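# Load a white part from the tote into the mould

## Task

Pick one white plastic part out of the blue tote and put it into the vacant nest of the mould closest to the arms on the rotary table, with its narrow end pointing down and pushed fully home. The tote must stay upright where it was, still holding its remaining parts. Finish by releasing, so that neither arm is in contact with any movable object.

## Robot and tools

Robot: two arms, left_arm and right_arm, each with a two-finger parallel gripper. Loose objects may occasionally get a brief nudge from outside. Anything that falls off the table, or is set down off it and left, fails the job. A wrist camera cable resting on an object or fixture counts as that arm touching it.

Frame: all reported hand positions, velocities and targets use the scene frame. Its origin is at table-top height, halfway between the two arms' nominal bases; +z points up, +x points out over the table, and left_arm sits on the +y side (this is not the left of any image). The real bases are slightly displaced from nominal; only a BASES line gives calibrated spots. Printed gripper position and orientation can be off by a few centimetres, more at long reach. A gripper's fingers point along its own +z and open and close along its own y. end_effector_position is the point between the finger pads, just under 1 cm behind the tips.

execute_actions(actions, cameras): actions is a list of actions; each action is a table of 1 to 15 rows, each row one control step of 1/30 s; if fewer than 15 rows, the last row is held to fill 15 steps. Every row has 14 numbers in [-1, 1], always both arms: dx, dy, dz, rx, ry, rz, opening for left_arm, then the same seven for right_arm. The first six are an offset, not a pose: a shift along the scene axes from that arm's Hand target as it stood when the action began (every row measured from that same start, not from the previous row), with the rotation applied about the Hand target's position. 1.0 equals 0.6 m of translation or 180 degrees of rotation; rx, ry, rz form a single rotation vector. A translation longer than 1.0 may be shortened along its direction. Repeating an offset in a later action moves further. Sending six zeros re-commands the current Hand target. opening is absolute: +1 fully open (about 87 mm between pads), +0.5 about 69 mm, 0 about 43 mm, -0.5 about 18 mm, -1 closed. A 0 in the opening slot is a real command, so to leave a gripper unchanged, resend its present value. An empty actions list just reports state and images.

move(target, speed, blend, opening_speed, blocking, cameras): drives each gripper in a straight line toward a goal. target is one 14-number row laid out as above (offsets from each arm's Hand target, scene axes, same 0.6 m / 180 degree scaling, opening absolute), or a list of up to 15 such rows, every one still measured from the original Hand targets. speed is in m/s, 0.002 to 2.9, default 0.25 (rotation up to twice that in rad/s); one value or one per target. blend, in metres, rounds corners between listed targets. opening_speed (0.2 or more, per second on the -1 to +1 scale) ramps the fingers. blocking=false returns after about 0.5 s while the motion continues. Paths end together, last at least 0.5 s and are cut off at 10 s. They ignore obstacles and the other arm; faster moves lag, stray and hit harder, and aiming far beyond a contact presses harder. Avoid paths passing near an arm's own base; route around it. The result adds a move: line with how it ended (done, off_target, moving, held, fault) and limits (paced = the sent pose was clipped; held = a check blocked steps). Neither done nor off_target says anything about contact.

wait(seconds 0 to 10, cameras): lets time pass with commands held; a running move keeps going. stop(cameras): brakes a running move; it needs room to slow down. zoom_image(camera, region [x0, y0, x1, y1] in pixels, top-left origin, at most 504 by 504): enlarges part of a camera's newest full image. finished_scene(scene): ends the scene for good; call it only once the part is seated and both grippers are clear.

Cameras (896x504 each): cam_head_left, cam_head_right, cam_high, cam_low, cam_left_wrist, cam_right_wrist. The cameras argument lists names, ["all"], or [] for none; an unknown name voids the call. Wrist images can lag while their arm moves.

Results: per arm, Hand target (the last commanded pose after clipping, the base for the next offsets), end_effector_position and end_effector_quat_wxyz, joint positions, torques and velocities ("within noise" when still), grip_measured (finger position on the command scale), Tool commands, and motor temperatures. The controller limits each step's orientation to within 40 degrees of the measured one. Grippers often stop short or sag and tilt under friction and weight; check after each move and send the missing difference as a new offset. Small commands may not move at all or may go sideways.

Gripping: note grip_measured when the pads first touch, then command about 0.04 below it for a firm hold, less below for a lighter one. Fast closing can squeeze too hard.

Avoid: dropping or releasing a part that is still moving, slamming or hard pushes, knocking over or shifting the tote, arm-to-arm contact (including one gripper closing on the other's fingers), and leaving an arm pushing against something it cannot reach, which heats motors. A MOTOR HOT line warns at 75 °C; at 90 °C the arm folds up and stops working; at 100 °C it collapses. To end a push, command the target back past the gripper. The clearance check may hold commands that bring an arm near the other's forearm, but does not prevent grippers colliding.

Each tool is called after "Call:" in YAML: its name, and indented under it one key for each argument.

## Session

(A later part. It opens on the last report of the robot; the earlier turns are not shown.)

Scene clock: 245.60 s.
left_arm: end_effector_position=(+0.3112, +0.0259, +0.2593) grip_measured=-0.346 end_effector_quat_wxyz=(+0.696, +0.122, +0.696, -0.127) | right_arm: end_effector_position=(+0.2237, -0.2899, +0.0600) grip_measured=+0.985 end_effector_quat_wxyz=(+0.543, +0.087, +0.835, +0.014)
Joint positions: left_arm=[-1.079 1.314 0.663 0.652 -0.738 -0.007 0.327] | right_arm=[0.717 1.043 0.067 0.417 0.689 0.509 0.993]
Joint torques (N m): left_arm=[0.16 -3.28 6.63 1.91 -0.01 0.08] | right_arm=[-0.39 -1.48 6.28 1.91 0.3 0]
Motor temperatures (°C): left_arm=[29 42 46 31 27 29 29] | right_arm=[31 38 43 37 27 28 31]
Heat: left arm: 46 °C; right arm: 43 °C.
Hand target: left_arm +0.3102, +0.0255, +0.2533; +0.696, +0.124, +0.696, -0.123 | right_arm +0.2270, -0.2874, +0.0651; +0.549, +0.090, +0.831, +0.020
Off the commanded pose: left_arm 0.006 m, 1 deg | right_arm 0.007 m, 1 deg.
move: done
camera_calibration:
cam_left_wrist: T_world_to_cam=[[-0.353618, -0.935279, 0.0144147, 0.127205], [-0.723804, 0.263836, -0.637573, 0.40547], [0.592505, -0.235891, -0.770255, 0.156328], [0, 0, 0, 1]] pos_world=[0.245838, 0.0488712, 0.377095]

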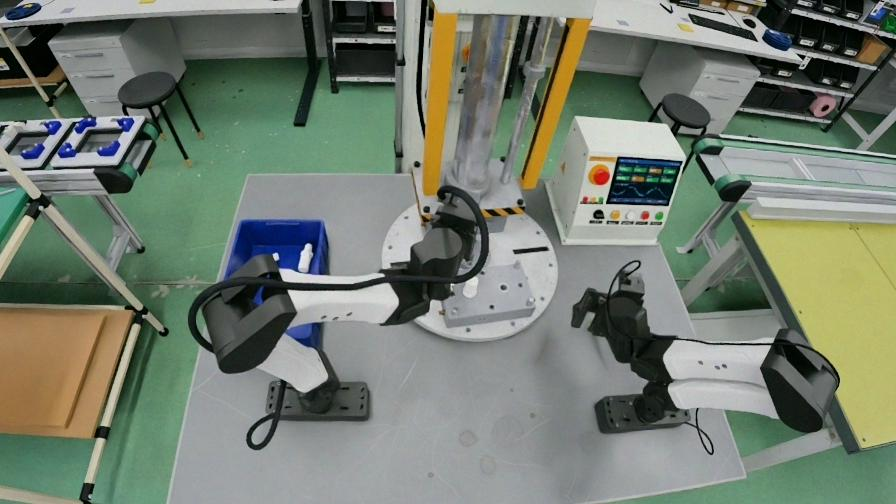

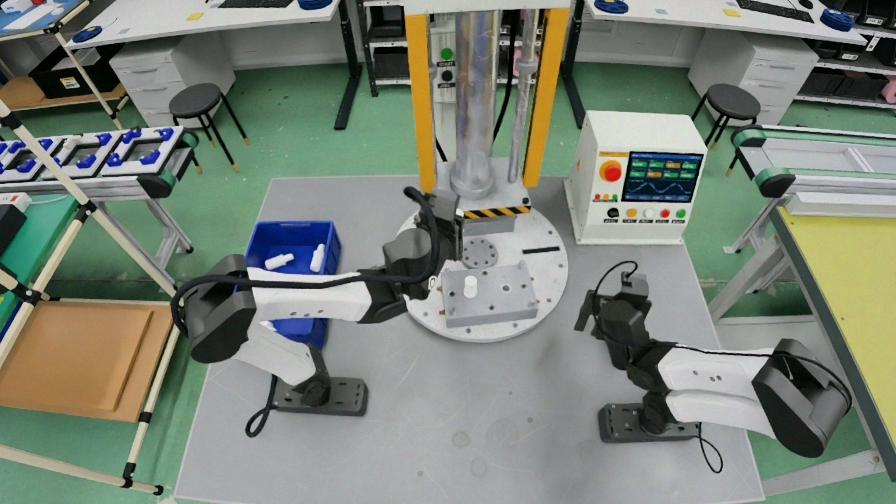

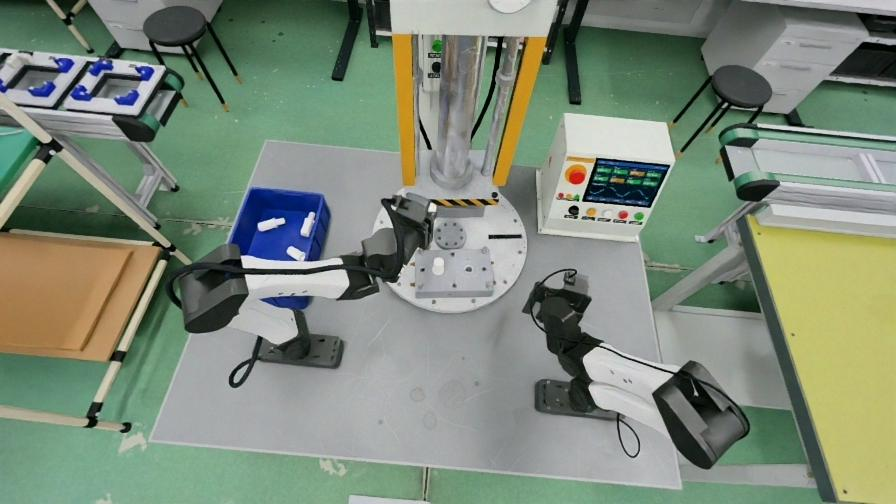

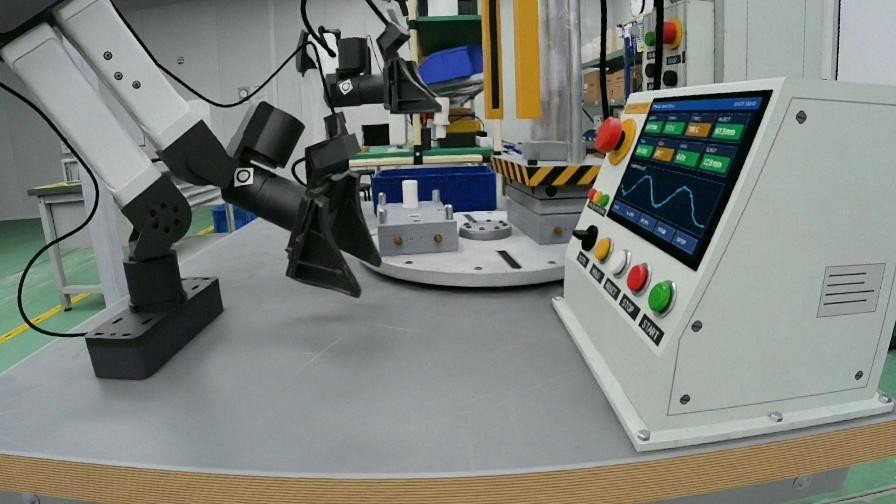

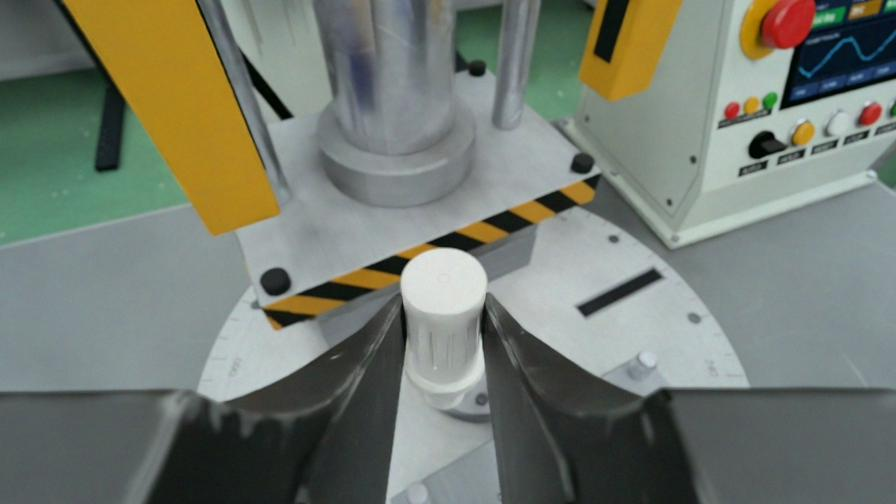

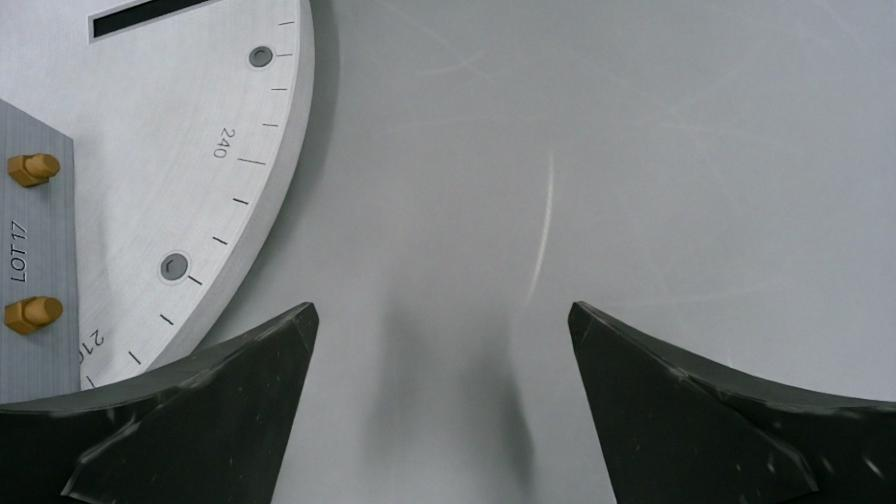

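Call:
move:
  target: [-0.2337,-0.0425,-0.035,-0.0076,-0.0209,0,-0.5, 0,0,0,0,0,0,1]
  cameras: ["all"]

Call:
zoom_image:
  camera: "cam_low"
  region: [310, 20, 520, 270]

Call:
zoom_image:
  camera: "cam_left_wrist"
  region: [330, 140, 730, 480]

Scene clock: 298.90 s.
left_arm: end_effector_position=(+0.1718, -0.0006, +0.2352) grip_measured=-0.346 end_effector_quat_wxyz=(+0.718, +0.125, +0.673, -0.123) | right_arm: end_effector_position=(+0.2237, -0.2899, +0.0600) grip_measured=+0.985 end_effector_quat_wxyz=(+0.543, +0.087, +0.835, +0.014)
Joint positions: left_arm=[-1.647 1.455 0.529 1.161 -1.299 0.239 0.327] | right_arm=[0.717 1.043 0.067 0.417 0.689 0.509 0.993]
Joint torques (N m): left_arm=[0.13 -3.32 5.64 1.66 0.14 0.05] | right_arm=[-0.24 -1.51 6.28 1.93 0.26 -0.01]
Motor temperatures (°C): left_arm=[29 37 45 35 27 29 29] | right_arm=[30 38 44 38 27 28 31]
Heat: left arm: 45 °C; right arm: 44 °C.
Hand target: left_arm +0.1699, -0.0001, +0.2324; +0.720, +0.119, +0.672, -0.127 | right_arm +0.2270, -0.2874, +0.0651; +0.549, +0.090, +0.831, +0.020
Off the commanded pose: left_arm 0.003 m, 1 deg | right_arm 0.007 m, 1 deg.
move: done
camera_calibration:
cam_left_wrist: T_world_to_cam=[[-0.353038, -0.935583, -0.00700812, 0.0584619], [-0.681087, 0.262127, -0.683674, 0.299598], [0.64147, -0.23659, -0.729754, 0.196145], [0, 0, 0, 1]] pos_world=[0.098871, 0.022569, 0.348375]

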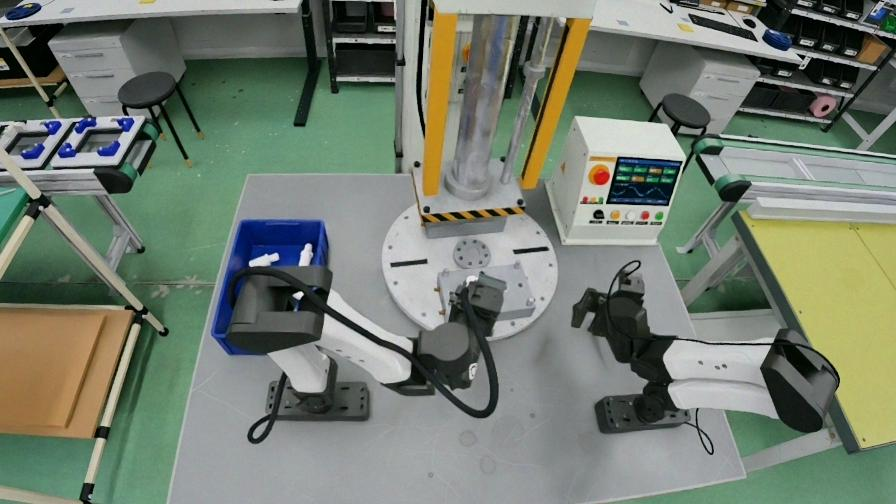

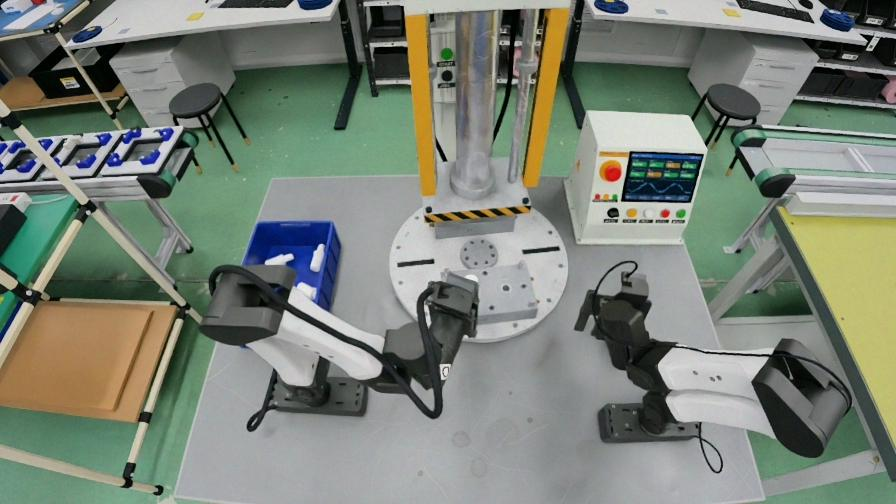

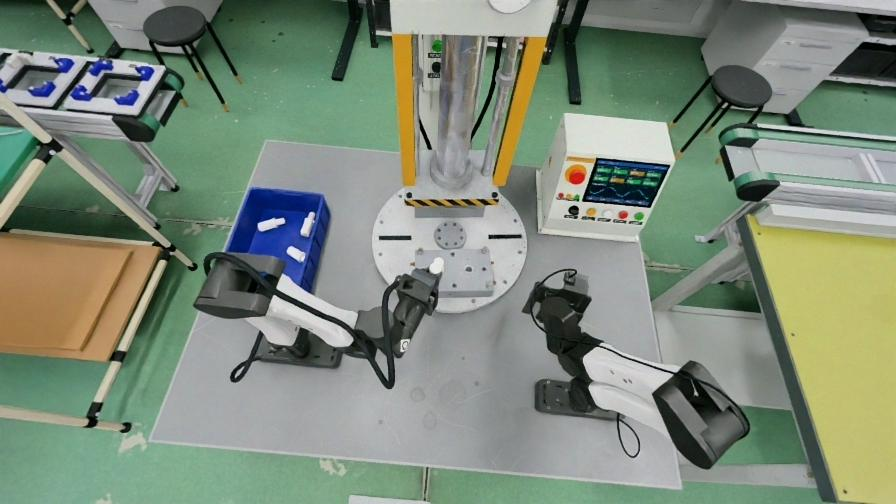

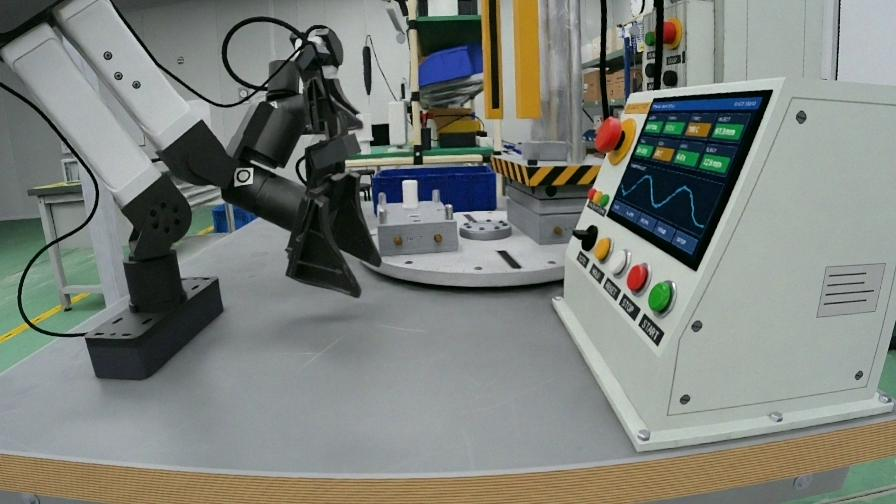

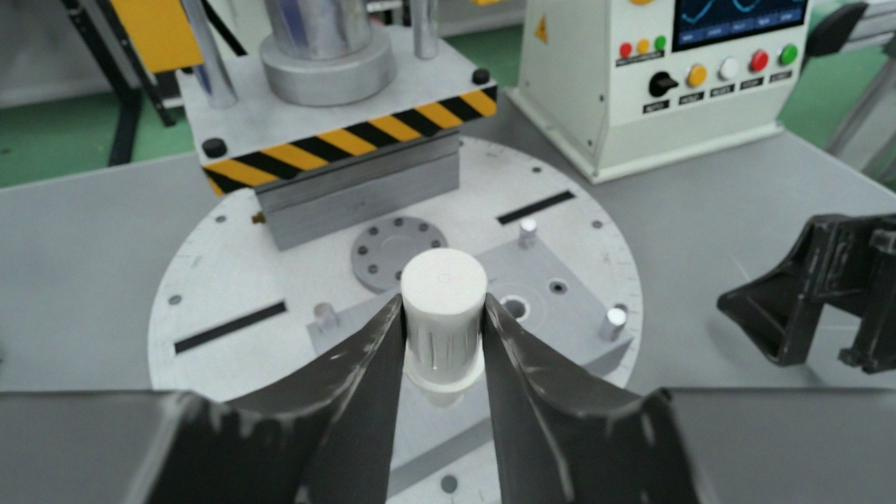

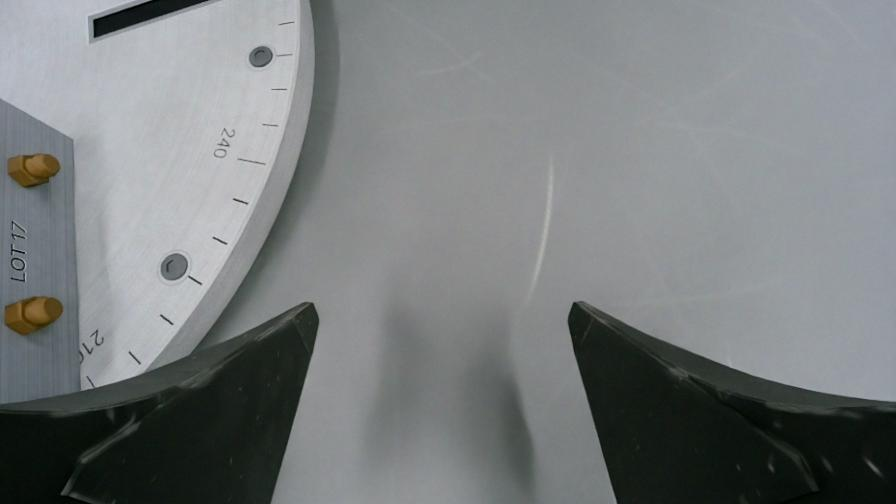

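Scaled by 2.016 from the camera's 896x504 image, which has a finer 1280x720 frame.

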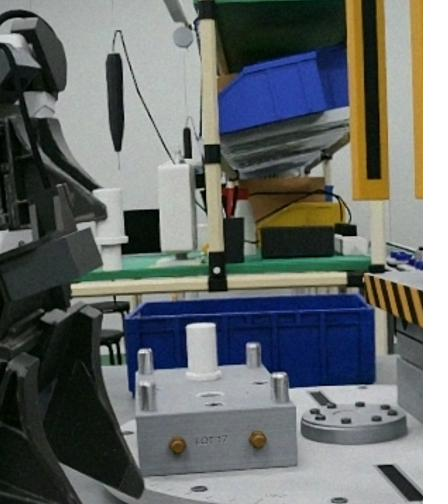

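Scaled by 1.260 from the camera's 896x504 image, which has a finer 1280x720 frame.

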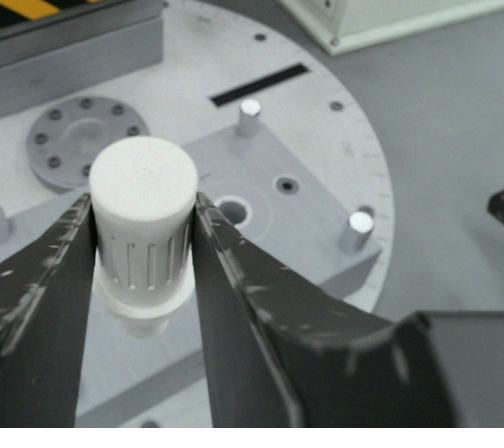

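Call:
move:
  target: [0.143,-0.142,-0.07,0,0,0,-0.5, 0,0,0,0,0,0,1]
  cameras: ["all"]

Call:
zoom_image:
  camera: "cam_low"
  region: [350, 100, 500, 260]

Call:
zoom_image:
  camera: "cam_high"
  region: [390, 210, 530, 310]

Call:
zoom_image:
  camera: "cam_left_wrist"
  region: [250, 220, 650, 500]

Call:
zoom_image:
  camera: "cam_head_right"
  region: [430, 230, 570, 330]

Scene clock: 322.13 s.
left_arm: end_effector_position=(+0.2533, -0.0759, +0.1832) grip_measured=-0.346 end_effector_quat_wxyz=(+0.715, +0.138, +0.678, -0.102) | right_arm: end_effector_position=(+0.2237, -0.2899, +0.0600) grip_measured=+0.985 end_effector_quat_wxyz=(+0.543, +0.087, +0.835, +0.014)
Joint positions: left_arm=[-1.387 1.869 0.79 1.166 -1.055 0.134 0.327] | right_arm=[0.717 1.043 0.067 0.417 0.689 0.509 0.993]
Joint torques (N m): left_arm=[1.16 -5.91 8.57 1.9 0.3 -0.13] | right_arm=[-0.35 -1.39 6.32 1.9 0.27 0.01]
Heat: left arm: 44 °C; right arm: 44 °C.
Hand target: left_arm +0.2558, -0.0852, +0.1902; +0.720, +0.119, +0.672, -0.127 | right_arm +0.2270, -0.2874, +0.0651; +0.549, +0.090, +0.831, +0.020
Off the commanded pose: left_arm 0.012 m, 4 deg | right_arm 0.007 m, 1 deg.
move: off_target (left_arm)
camera_calibration:
cam_left_wrist: T_world_to_cam=[[-0.340635, -0.938731, -0.052462, 0.0213295], [-0.686663, 0.286507, -0.668137, 0.339773], [0.642232, -0.191567, -0.742186, 0.0935658], [0, 0, 0, 1]] pos_world=[0.180484, -0.0594005, 0.297577]

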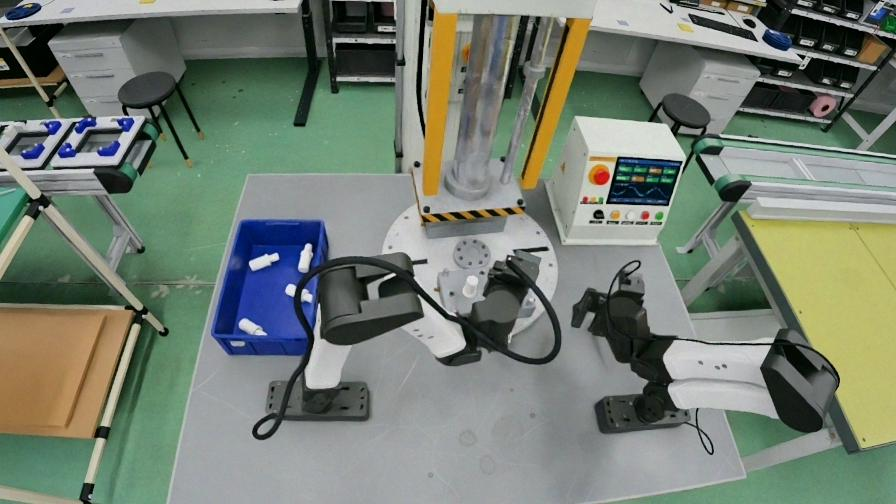

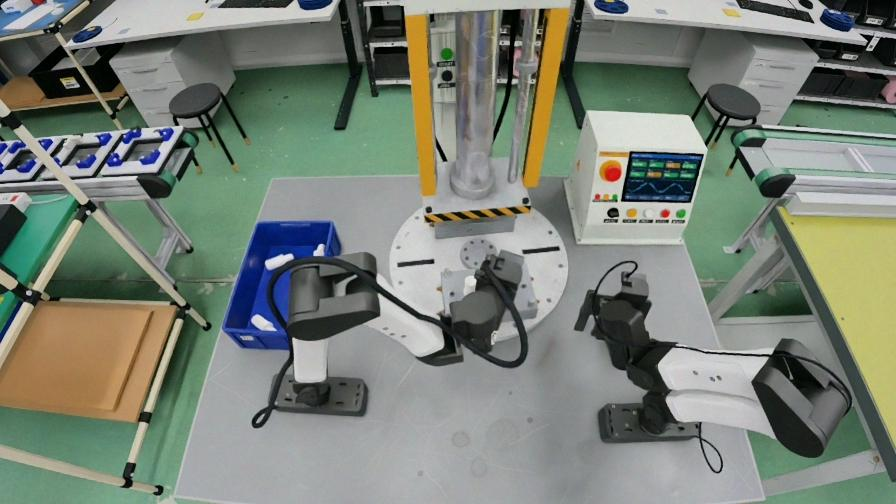

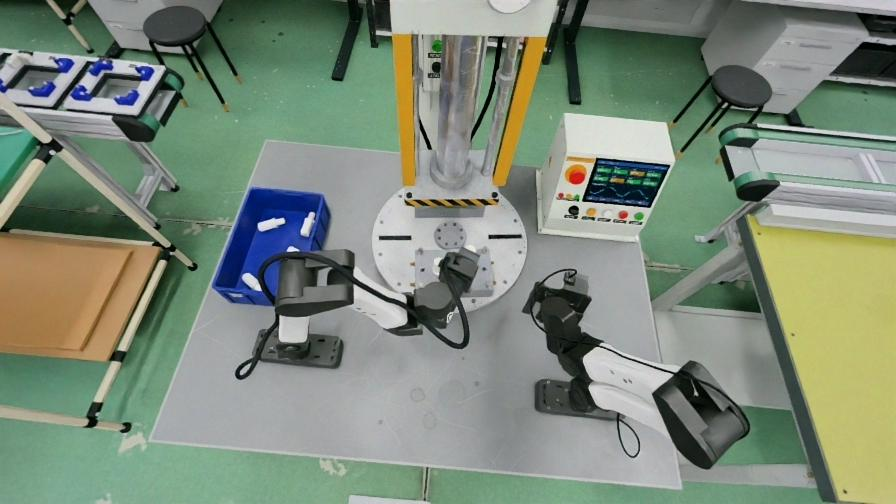

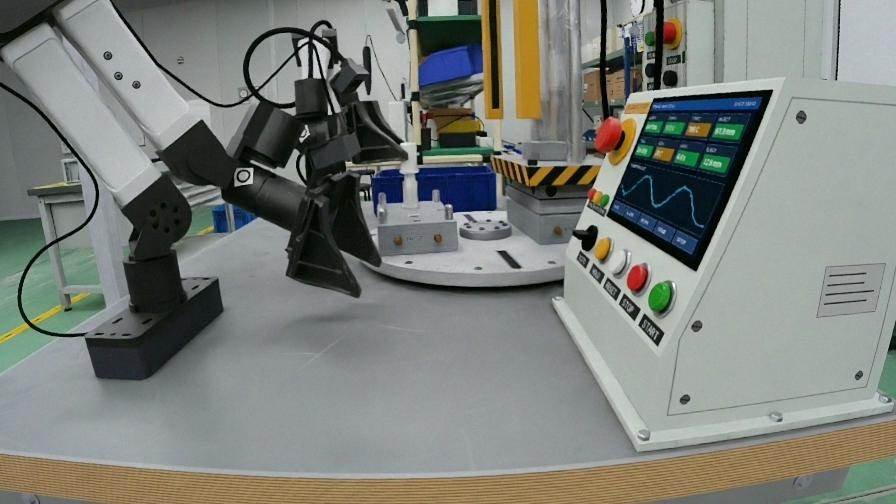

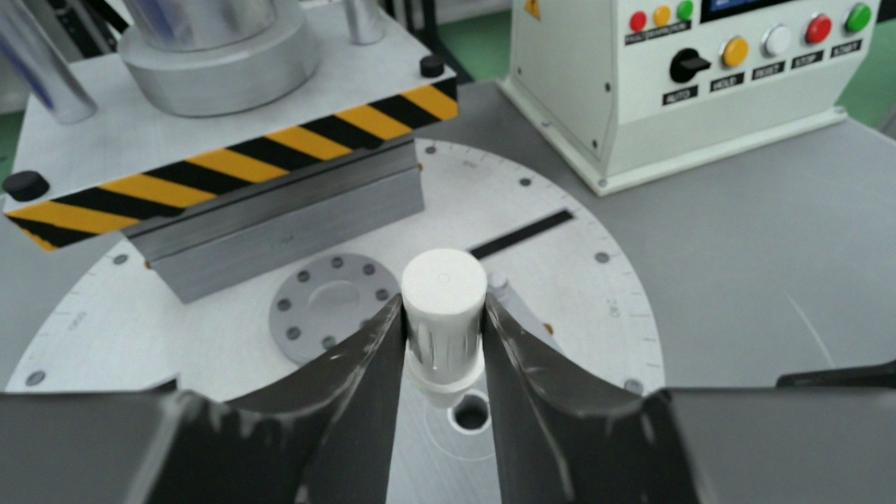

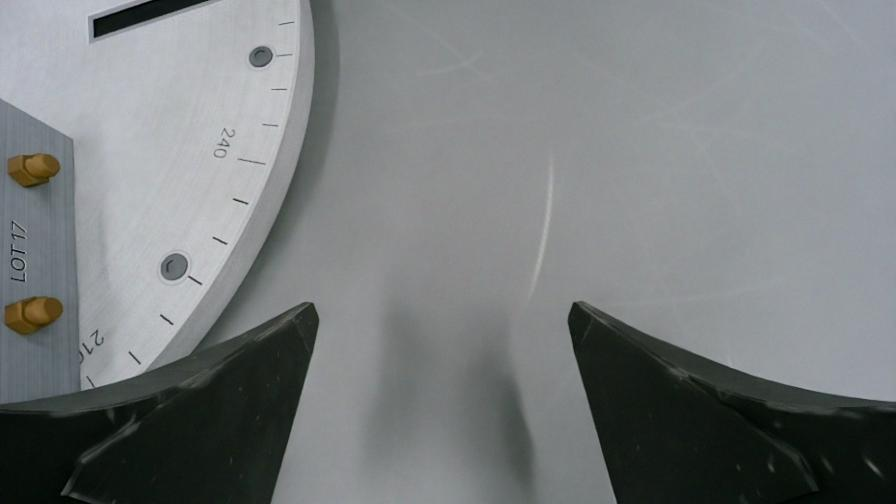

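Scaled by 3.150 from the camera's 896x504 image, which has a finer 1280x720 frame.

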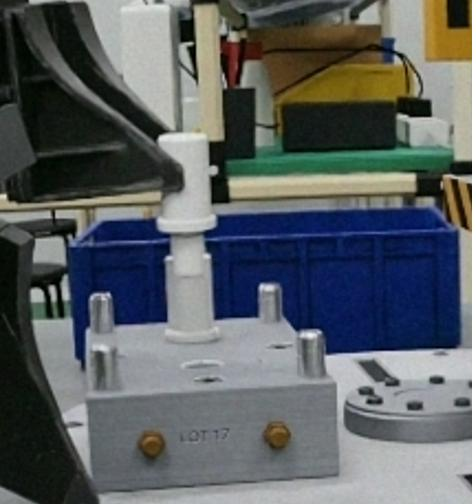

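Scaled by 3.600 from the camera's 896x504 image, which has a finer 1280x720 frame.

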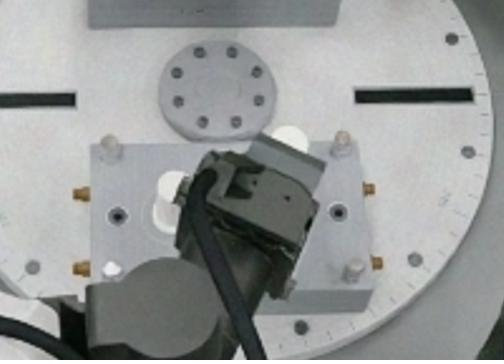

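Scaled by 1.260 from the camera's 896x504 image, which has a finer 1280x720 frame.

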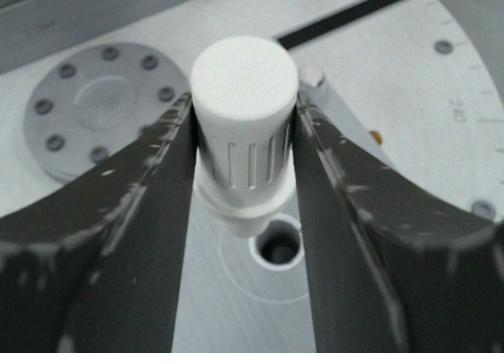

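Scaled by 3.600 from the camera's 896x504 image, which has a finer 1280x720 frame.

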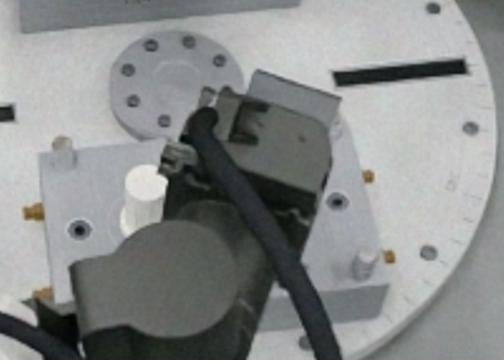

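Call:
move:
  target: [0.0037,-0.003,0,0,0,0,-0.5, 0,0,0,0,0,0,1]
  cameras: ["cam_left_wrist","cam_low"]
  speed: 0.05

Call:
zoom_image:
  camera: "cam_low"
  region: [350, 100, 500, 260]

Call:
zoom_image:
  camera: "cam_left_wrist"
  region: [380, 220, 560, 500]

Scene clock: 334.37 s.
left_arm: end_effector_position=(+0.2546, -0.0784, +0.1841) grip_measured=-0.346 end_effector_quat_wxyz=(+0.715, +0.137, +0.677, -0.105) | right_arm: end_effector_position=(+0.2237, -0.2899, +0.0600) grip_measured=+0.985 end_effector_quat_wxyz=(+0.543, +0.087, +0.835, +0.014)
Joint positions: left_arm=[-1.383 1.875 0.8 1.166 -1.049 0.133 0.327] | right_arm=[0.717 1.043 0.067 0.417 0.689 0.509 0.993]
Joint torques (N m): left_arm=[1.32 -5.91 8.59 1.87 0.3 -0.15] | right_arm=[-0.29 -1.5 6.31 1.92 0.28 -0.02]
Heat: left arm: 44 °C; right arm: 44 °C.
Hand target: left_arm +0.2580, -0.0870, +0.1902; +0.720, +0.119, +0.672, -0.127 | right_arm +0.2270, -0.2874, +0.0651; +0.549, +0.090, +0.831, +0.020
Off the commanded pose: left_arm 0.011 m, 3 deg | right_arm 0.007 m, 1 deg.
move: off_target (left_arm)
camera_calibration:
cam_left_wrist: T_world_to_cam=[[-0.342794, -0.938191, -0.0478654, 0.0192459], [-0.685613, 0.284689, -0.66999, 0.341952], [0.642205, -0.196851, -0.740825, 0.0922784], [0, 0, 0, 1]] pos_world=[0.181782, -0.0611287, 0.298388]
Images, in order (width x height): cam_low 896x504, cam_left_wrist 896x504.

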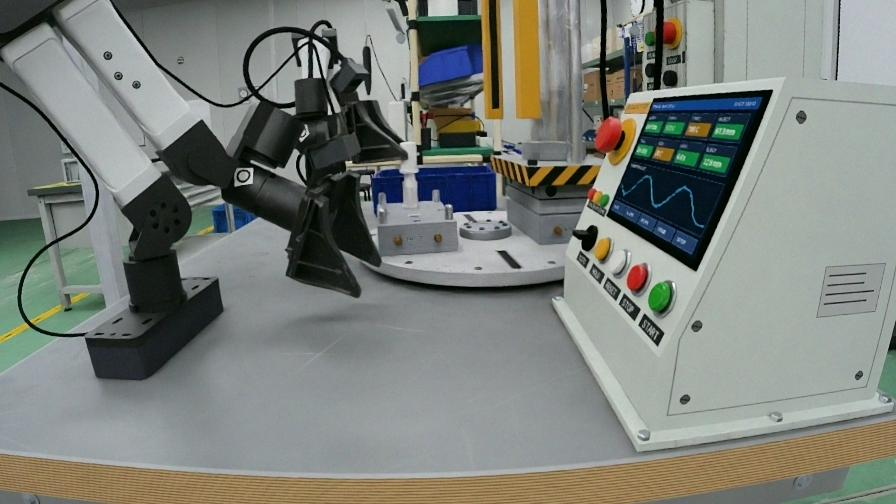

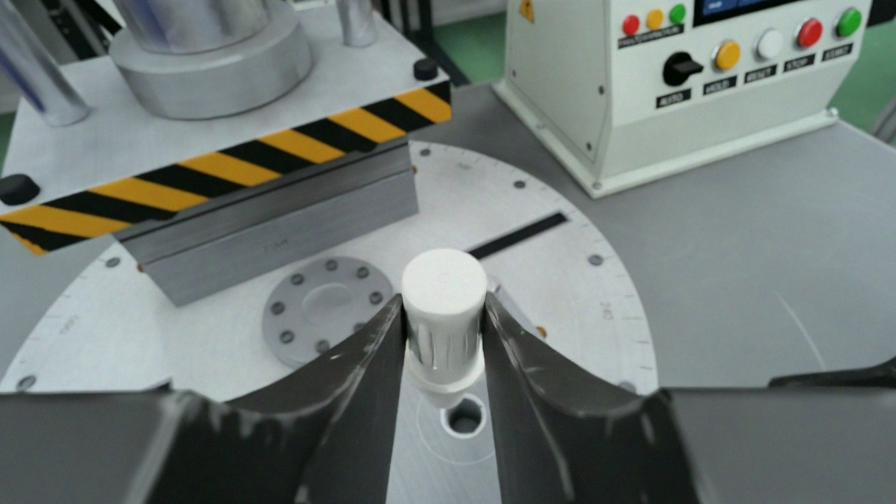

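Scaled by 3.150 from the camera's 896x504 image, which has a finer 1280x720 frame.

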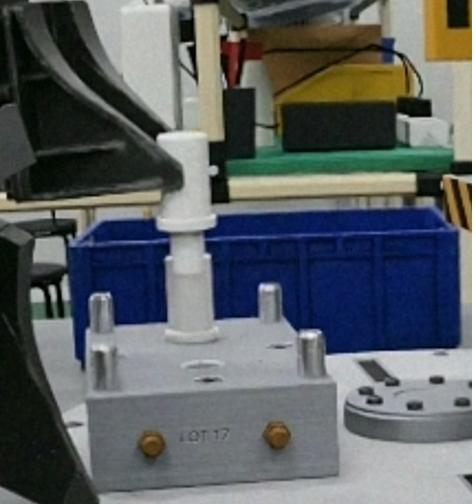

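Scaled by 1.800 from the camera's 896x504 image, which has a finer 1280x720 frame.

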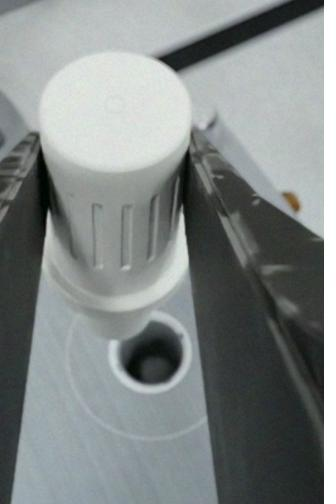

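Call:
move:
  target: [0.0048,-0.0105,0,-0.0167,0.0061,0,-0.5, 0,0,0,0,0,0,1]
  cameras: ["cam_left_wrist","cam_low"]
  speed: 0.05

Call:
zoom_image:
  camera: "cam_low"
  region: [350, 100, 500, 260]

Call:
zoom_image:
  camera: "cam_left_wrist"
  region: [380, 220, 560, 500]

Scene clock: 345.93 s.
left_arm: end_effector_position=(+0.2575, -0.0850, +0.1853) grip_measured=-0.346 end_effector_quat_wxyz=(+0.713, +0.114, +0.680, -0.126) | right_arm: end_effector_position=(+0.2237, -0.2899, +0.0600) grip_measured=+0.985 end_effector_quat_wxyz=(+0.543, +0.087, +0.835, +0.014)
Joint positions: left_arm=[-1.376 1.891 0.823 1.166 -1.045 0.077 0.327] | right_arm=[0.717 1.043 0.067 0.417 0.689 0.509 0.993]
Joint torques (N m): left_arm=[1.35 -6.02 8.64 1.78 0.3 -0.15] | right_arm=[-0.46 -1.37 6.32 1.93 0.28 0]
Heat: left arm: 44 °C; right arm: 44 °C.
Hand target: left_arm +0.2609, -0.0933, +0.1902; +0.717, +0.099, +0.675, -0.146 | right_arm +0.2270, -0.2874, +0.0651; +0.549, +0.090, +0.831, +0.020
Off the commanded pose: left_arm 0.010 m, 3 deg | right_arm 0.007 m, 1 deg.
move: off_target (left_arm)
camera_calibration:
cam_left_wrist: T_world_to_cam=[[-0.342326, -0.939474, 0.0141697, 0.0023601], [-0.697256, 0.2439, -0.674052, 0.346875], [0.629799, -0.240626, -0.738548, 0.0891466], [0, 0, 0, 1]] pos_world=[0.186524, -0.0609346, 0.299618]
Images, in order (width x height): cam_low 896x504, cam_left_wrist 896x504.

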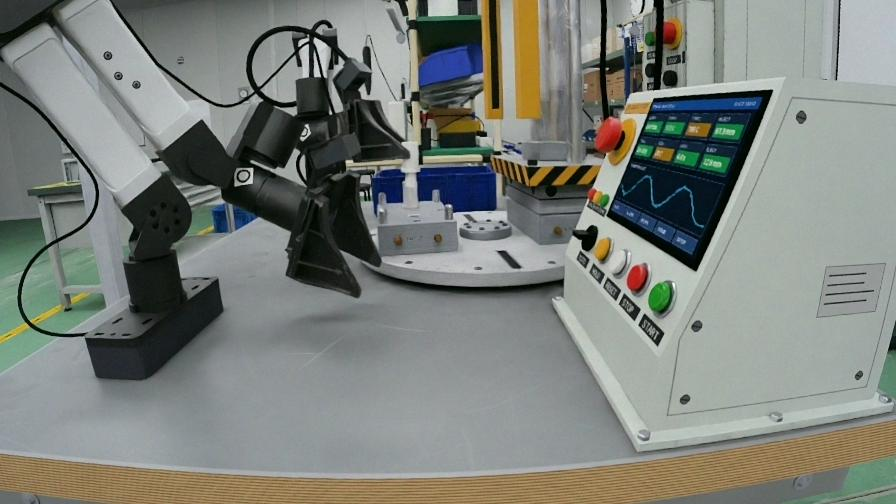

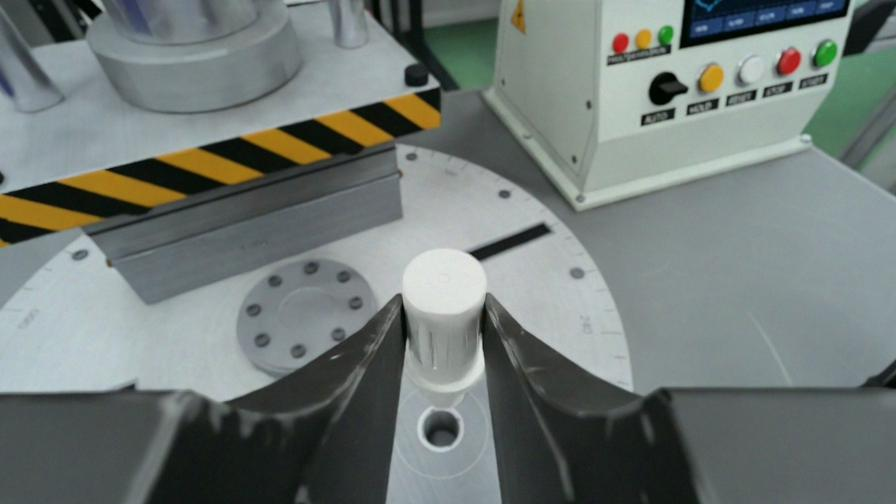

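Scaled by 3.150 from the camera's 896x504 image, which has a finer 1280x720 frame.

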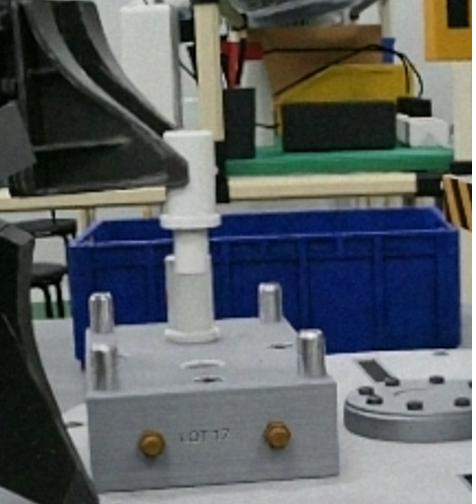

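Scaled by 1.800 from the camera's 896x504 image, which has a finer 1280x720 frame.

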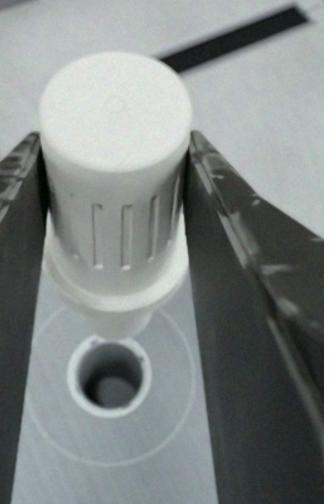

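Call:
move:
  target: [0.001,0.029,0,-0.0028,-0.0078,0,-0.5, 0,0,0,0,0,0,1]
  cameras: ["cam_left_wrist","cam_low"]
  speed: 0.03

Call:
zoom_image:
  camera: "cam_low"
  region: [350, 100, 500, 260]

Call:
zoom_image:
  camera: "cam_left_wrist"
  region: [380, 220, 560, 500]

Scene clock: 366.30 s.
left_arm: end_effector_position=(+0.2595, -0.0761, +0.1822) grip_measured=-0.346 end_effector_quat_wxyz=(+0.718, +0.112, +0.675, -0.129) | right_arm: end_effector_position=(+0.2237, -0.2899, +0.0600) grip_measured=+0.985 end_effector_quat_wxyz=(+0.543, +0.087, +0.835, +0.014)
Joint positions: left_arm=[-1.366 1.891 0.777 1.239 -1.033 0.094 0.327] | right_arm=[0.717 1.043 0.067 0.417 0.689 0.509 0.993]
Joint torques (N m): left_arm=[1.31 -7.54 5.15 2.08 0.33 0] | right_arm=[-0.34 -1.42 6.3 1.95 0.29 0]
Heat: left arm: 44 °C; right arm: 44 °C.
Hand target: left_arm +0.2615, -0.0759, +0.1902; +0.725, +0.098, +0.665, -0.147 | right_arm +0.2270, -0.2874, +0.0651; +0.549, +0.090, +0.831, +0.020
Off the commanded pose: left_arm 0.008 m, 3 deg | right_arm 0.007 m, 1 deg.
move: off_target (left_arm)
camera_calibration:
cam_left_wrist: T_world_to_cam=[[-0.343642, -0.938903, 0.0192694, 0.0108599], [-0.688798, 0.238049, -0.684756, 0.343297], [0.638332, -0.248583, -0.728518, 0.0830766], [0, 0, 0, 1]] pos_world=[0.187163, -0.0508736, 0.295388]
Images, in order (width x height): cam_low 896x504, cam_left_wrist 896x504.

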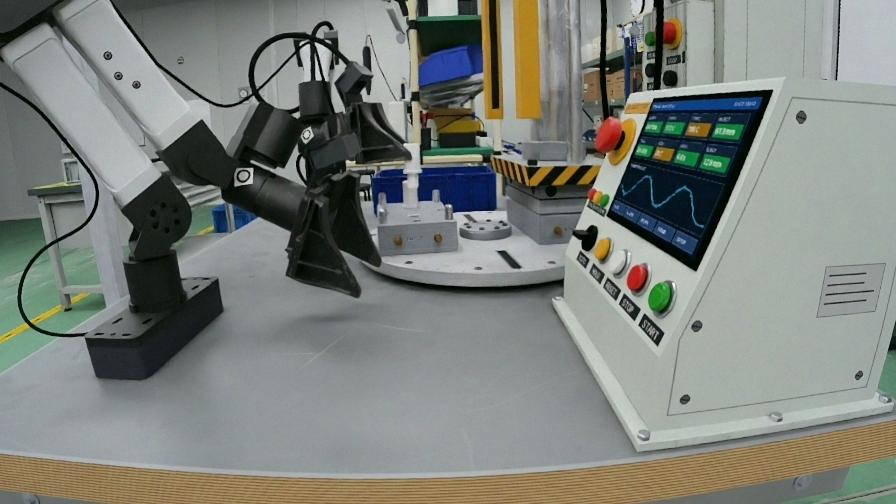

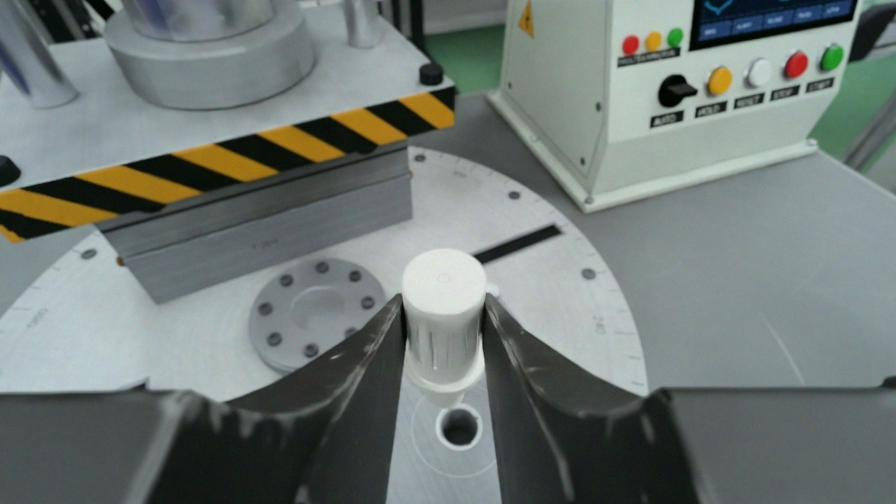

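Scaled by 3.150 from the camera's 896x504 image, which has a finer 1280x720 frame.

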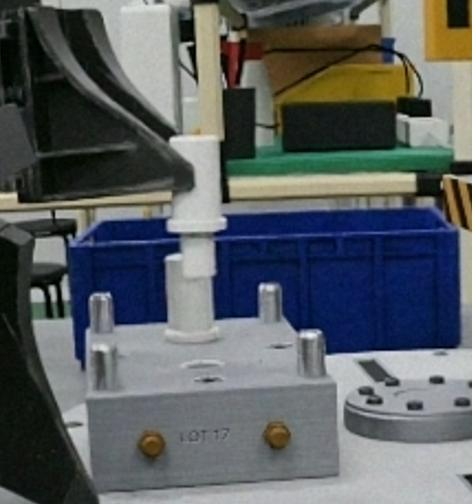

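Scaled by 1.800 from the camera's 896x504 image, which has a finer 1280x720 frame.

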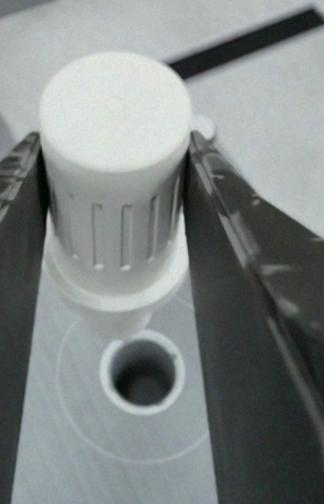

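Call:
move:
  target: [-0.0025,-0.0263,0,-0.0025,-0.0068,0,-0.5, 0,0,0,0,0,0,1]
  cameras: ["cam_left_wrist","cam_low"]
  speed: 0.03

Call:
zoom_image:
  camera: "cam_low"
  region: [350, 100, 500, 260]

Call:
zoom_image:
  camera: "cam_left_wrist"
  region: [380, 220, 560, 500]

Scene clock: 380.77 s.
left_arm: end_effector_position=(+0.2615, -0.0824, +0.1800) grip_measured=-0.346 end_effector_quat_wxyz=(+0.723, +0.116, +0.669, -0.123) | right_arm: end_effector_position=(+0.2237, -0.2899, +0.0600) grip_measured=+0.985 end_effector_quat_wxyz=(+0.543, +0.087, +0.835, +0.014)
Joint positions: left_arm=[-1.366 1.934 0.803 1.282 -1.033 0.133 0.327] | right_arm=[0.717 1.043 0.067 0.417 0.689 0.509 0.993]
Joint torques (N m): left_arm=[0.17 -6.12 8.24 2.16 0.23 0.01] | right_arm=[-0.4 -1.48 6.3 1.93 0.27 0.01]
Heat: left arm: 44 °C; right arm: 44 °C.
Hand target: left_arm +0.2600, -0.0917, +0.1903; +0.733, +0.096, +0.657, -0.149 | right_arm +0.2270, -0.2874, +0.0651; +0.549, +0.090, +0.831, +0.020
Off the commanded pose: left_arm 0.014 m, 4 deg | right_arm 0.007 m, 1 deg.
move: off_target (left_arm)
camera_calibration:
cam_left_wrist: T_world_to_cam=[[-0.341637, -0.939828, 0.00264844, 0.00805866], [-0.676902, 0.244104, -0.694418, 0.343781], [0.651987, -0.239032, -0.719567, 0.0741281], [0, 0, 0, 1]] pos_world=[0.187129, -0.0586257, 0.292047]
Images, in order (width x height): cam_low 896x504, cam_left_wrist 896x504.

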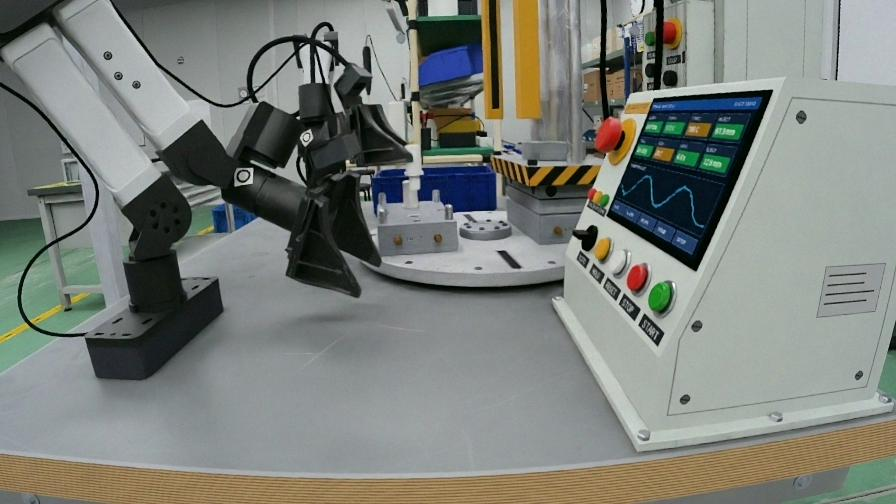

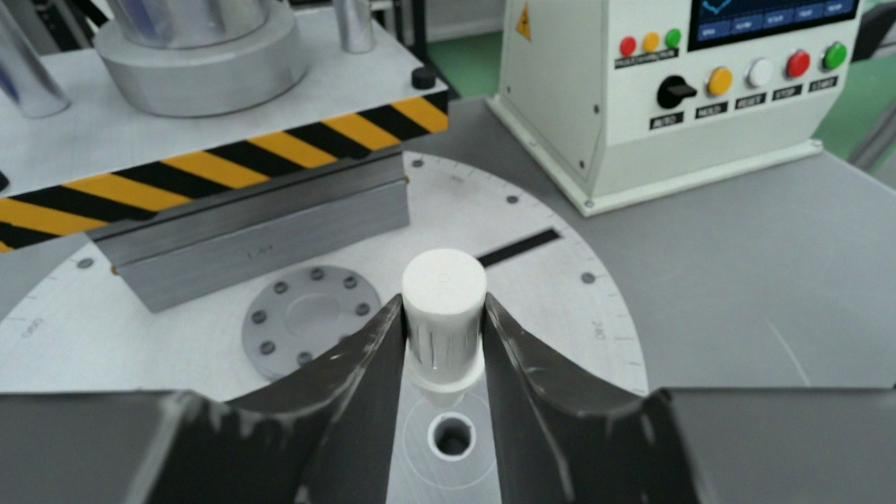

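Scaled by 3.150 from the camera's 896x504 image, which has a finer 1280x720 frame.

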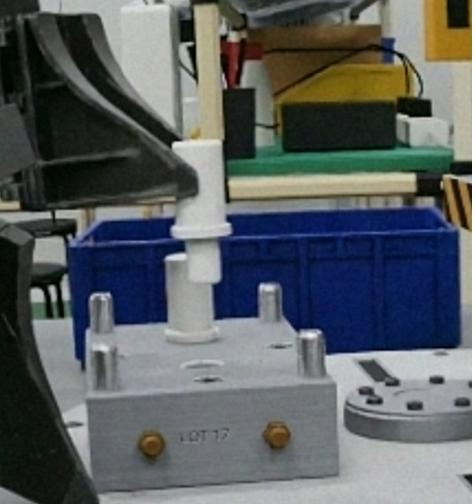

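Scaled by 1.800 from the camera's 896x504 image, which has a finer 1280x720 frame.

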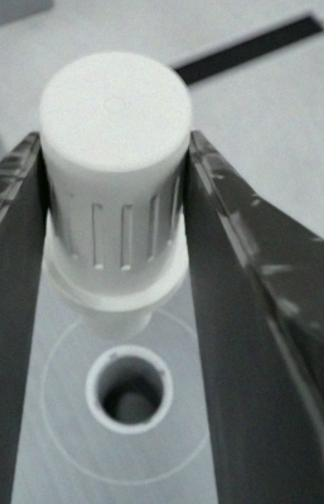

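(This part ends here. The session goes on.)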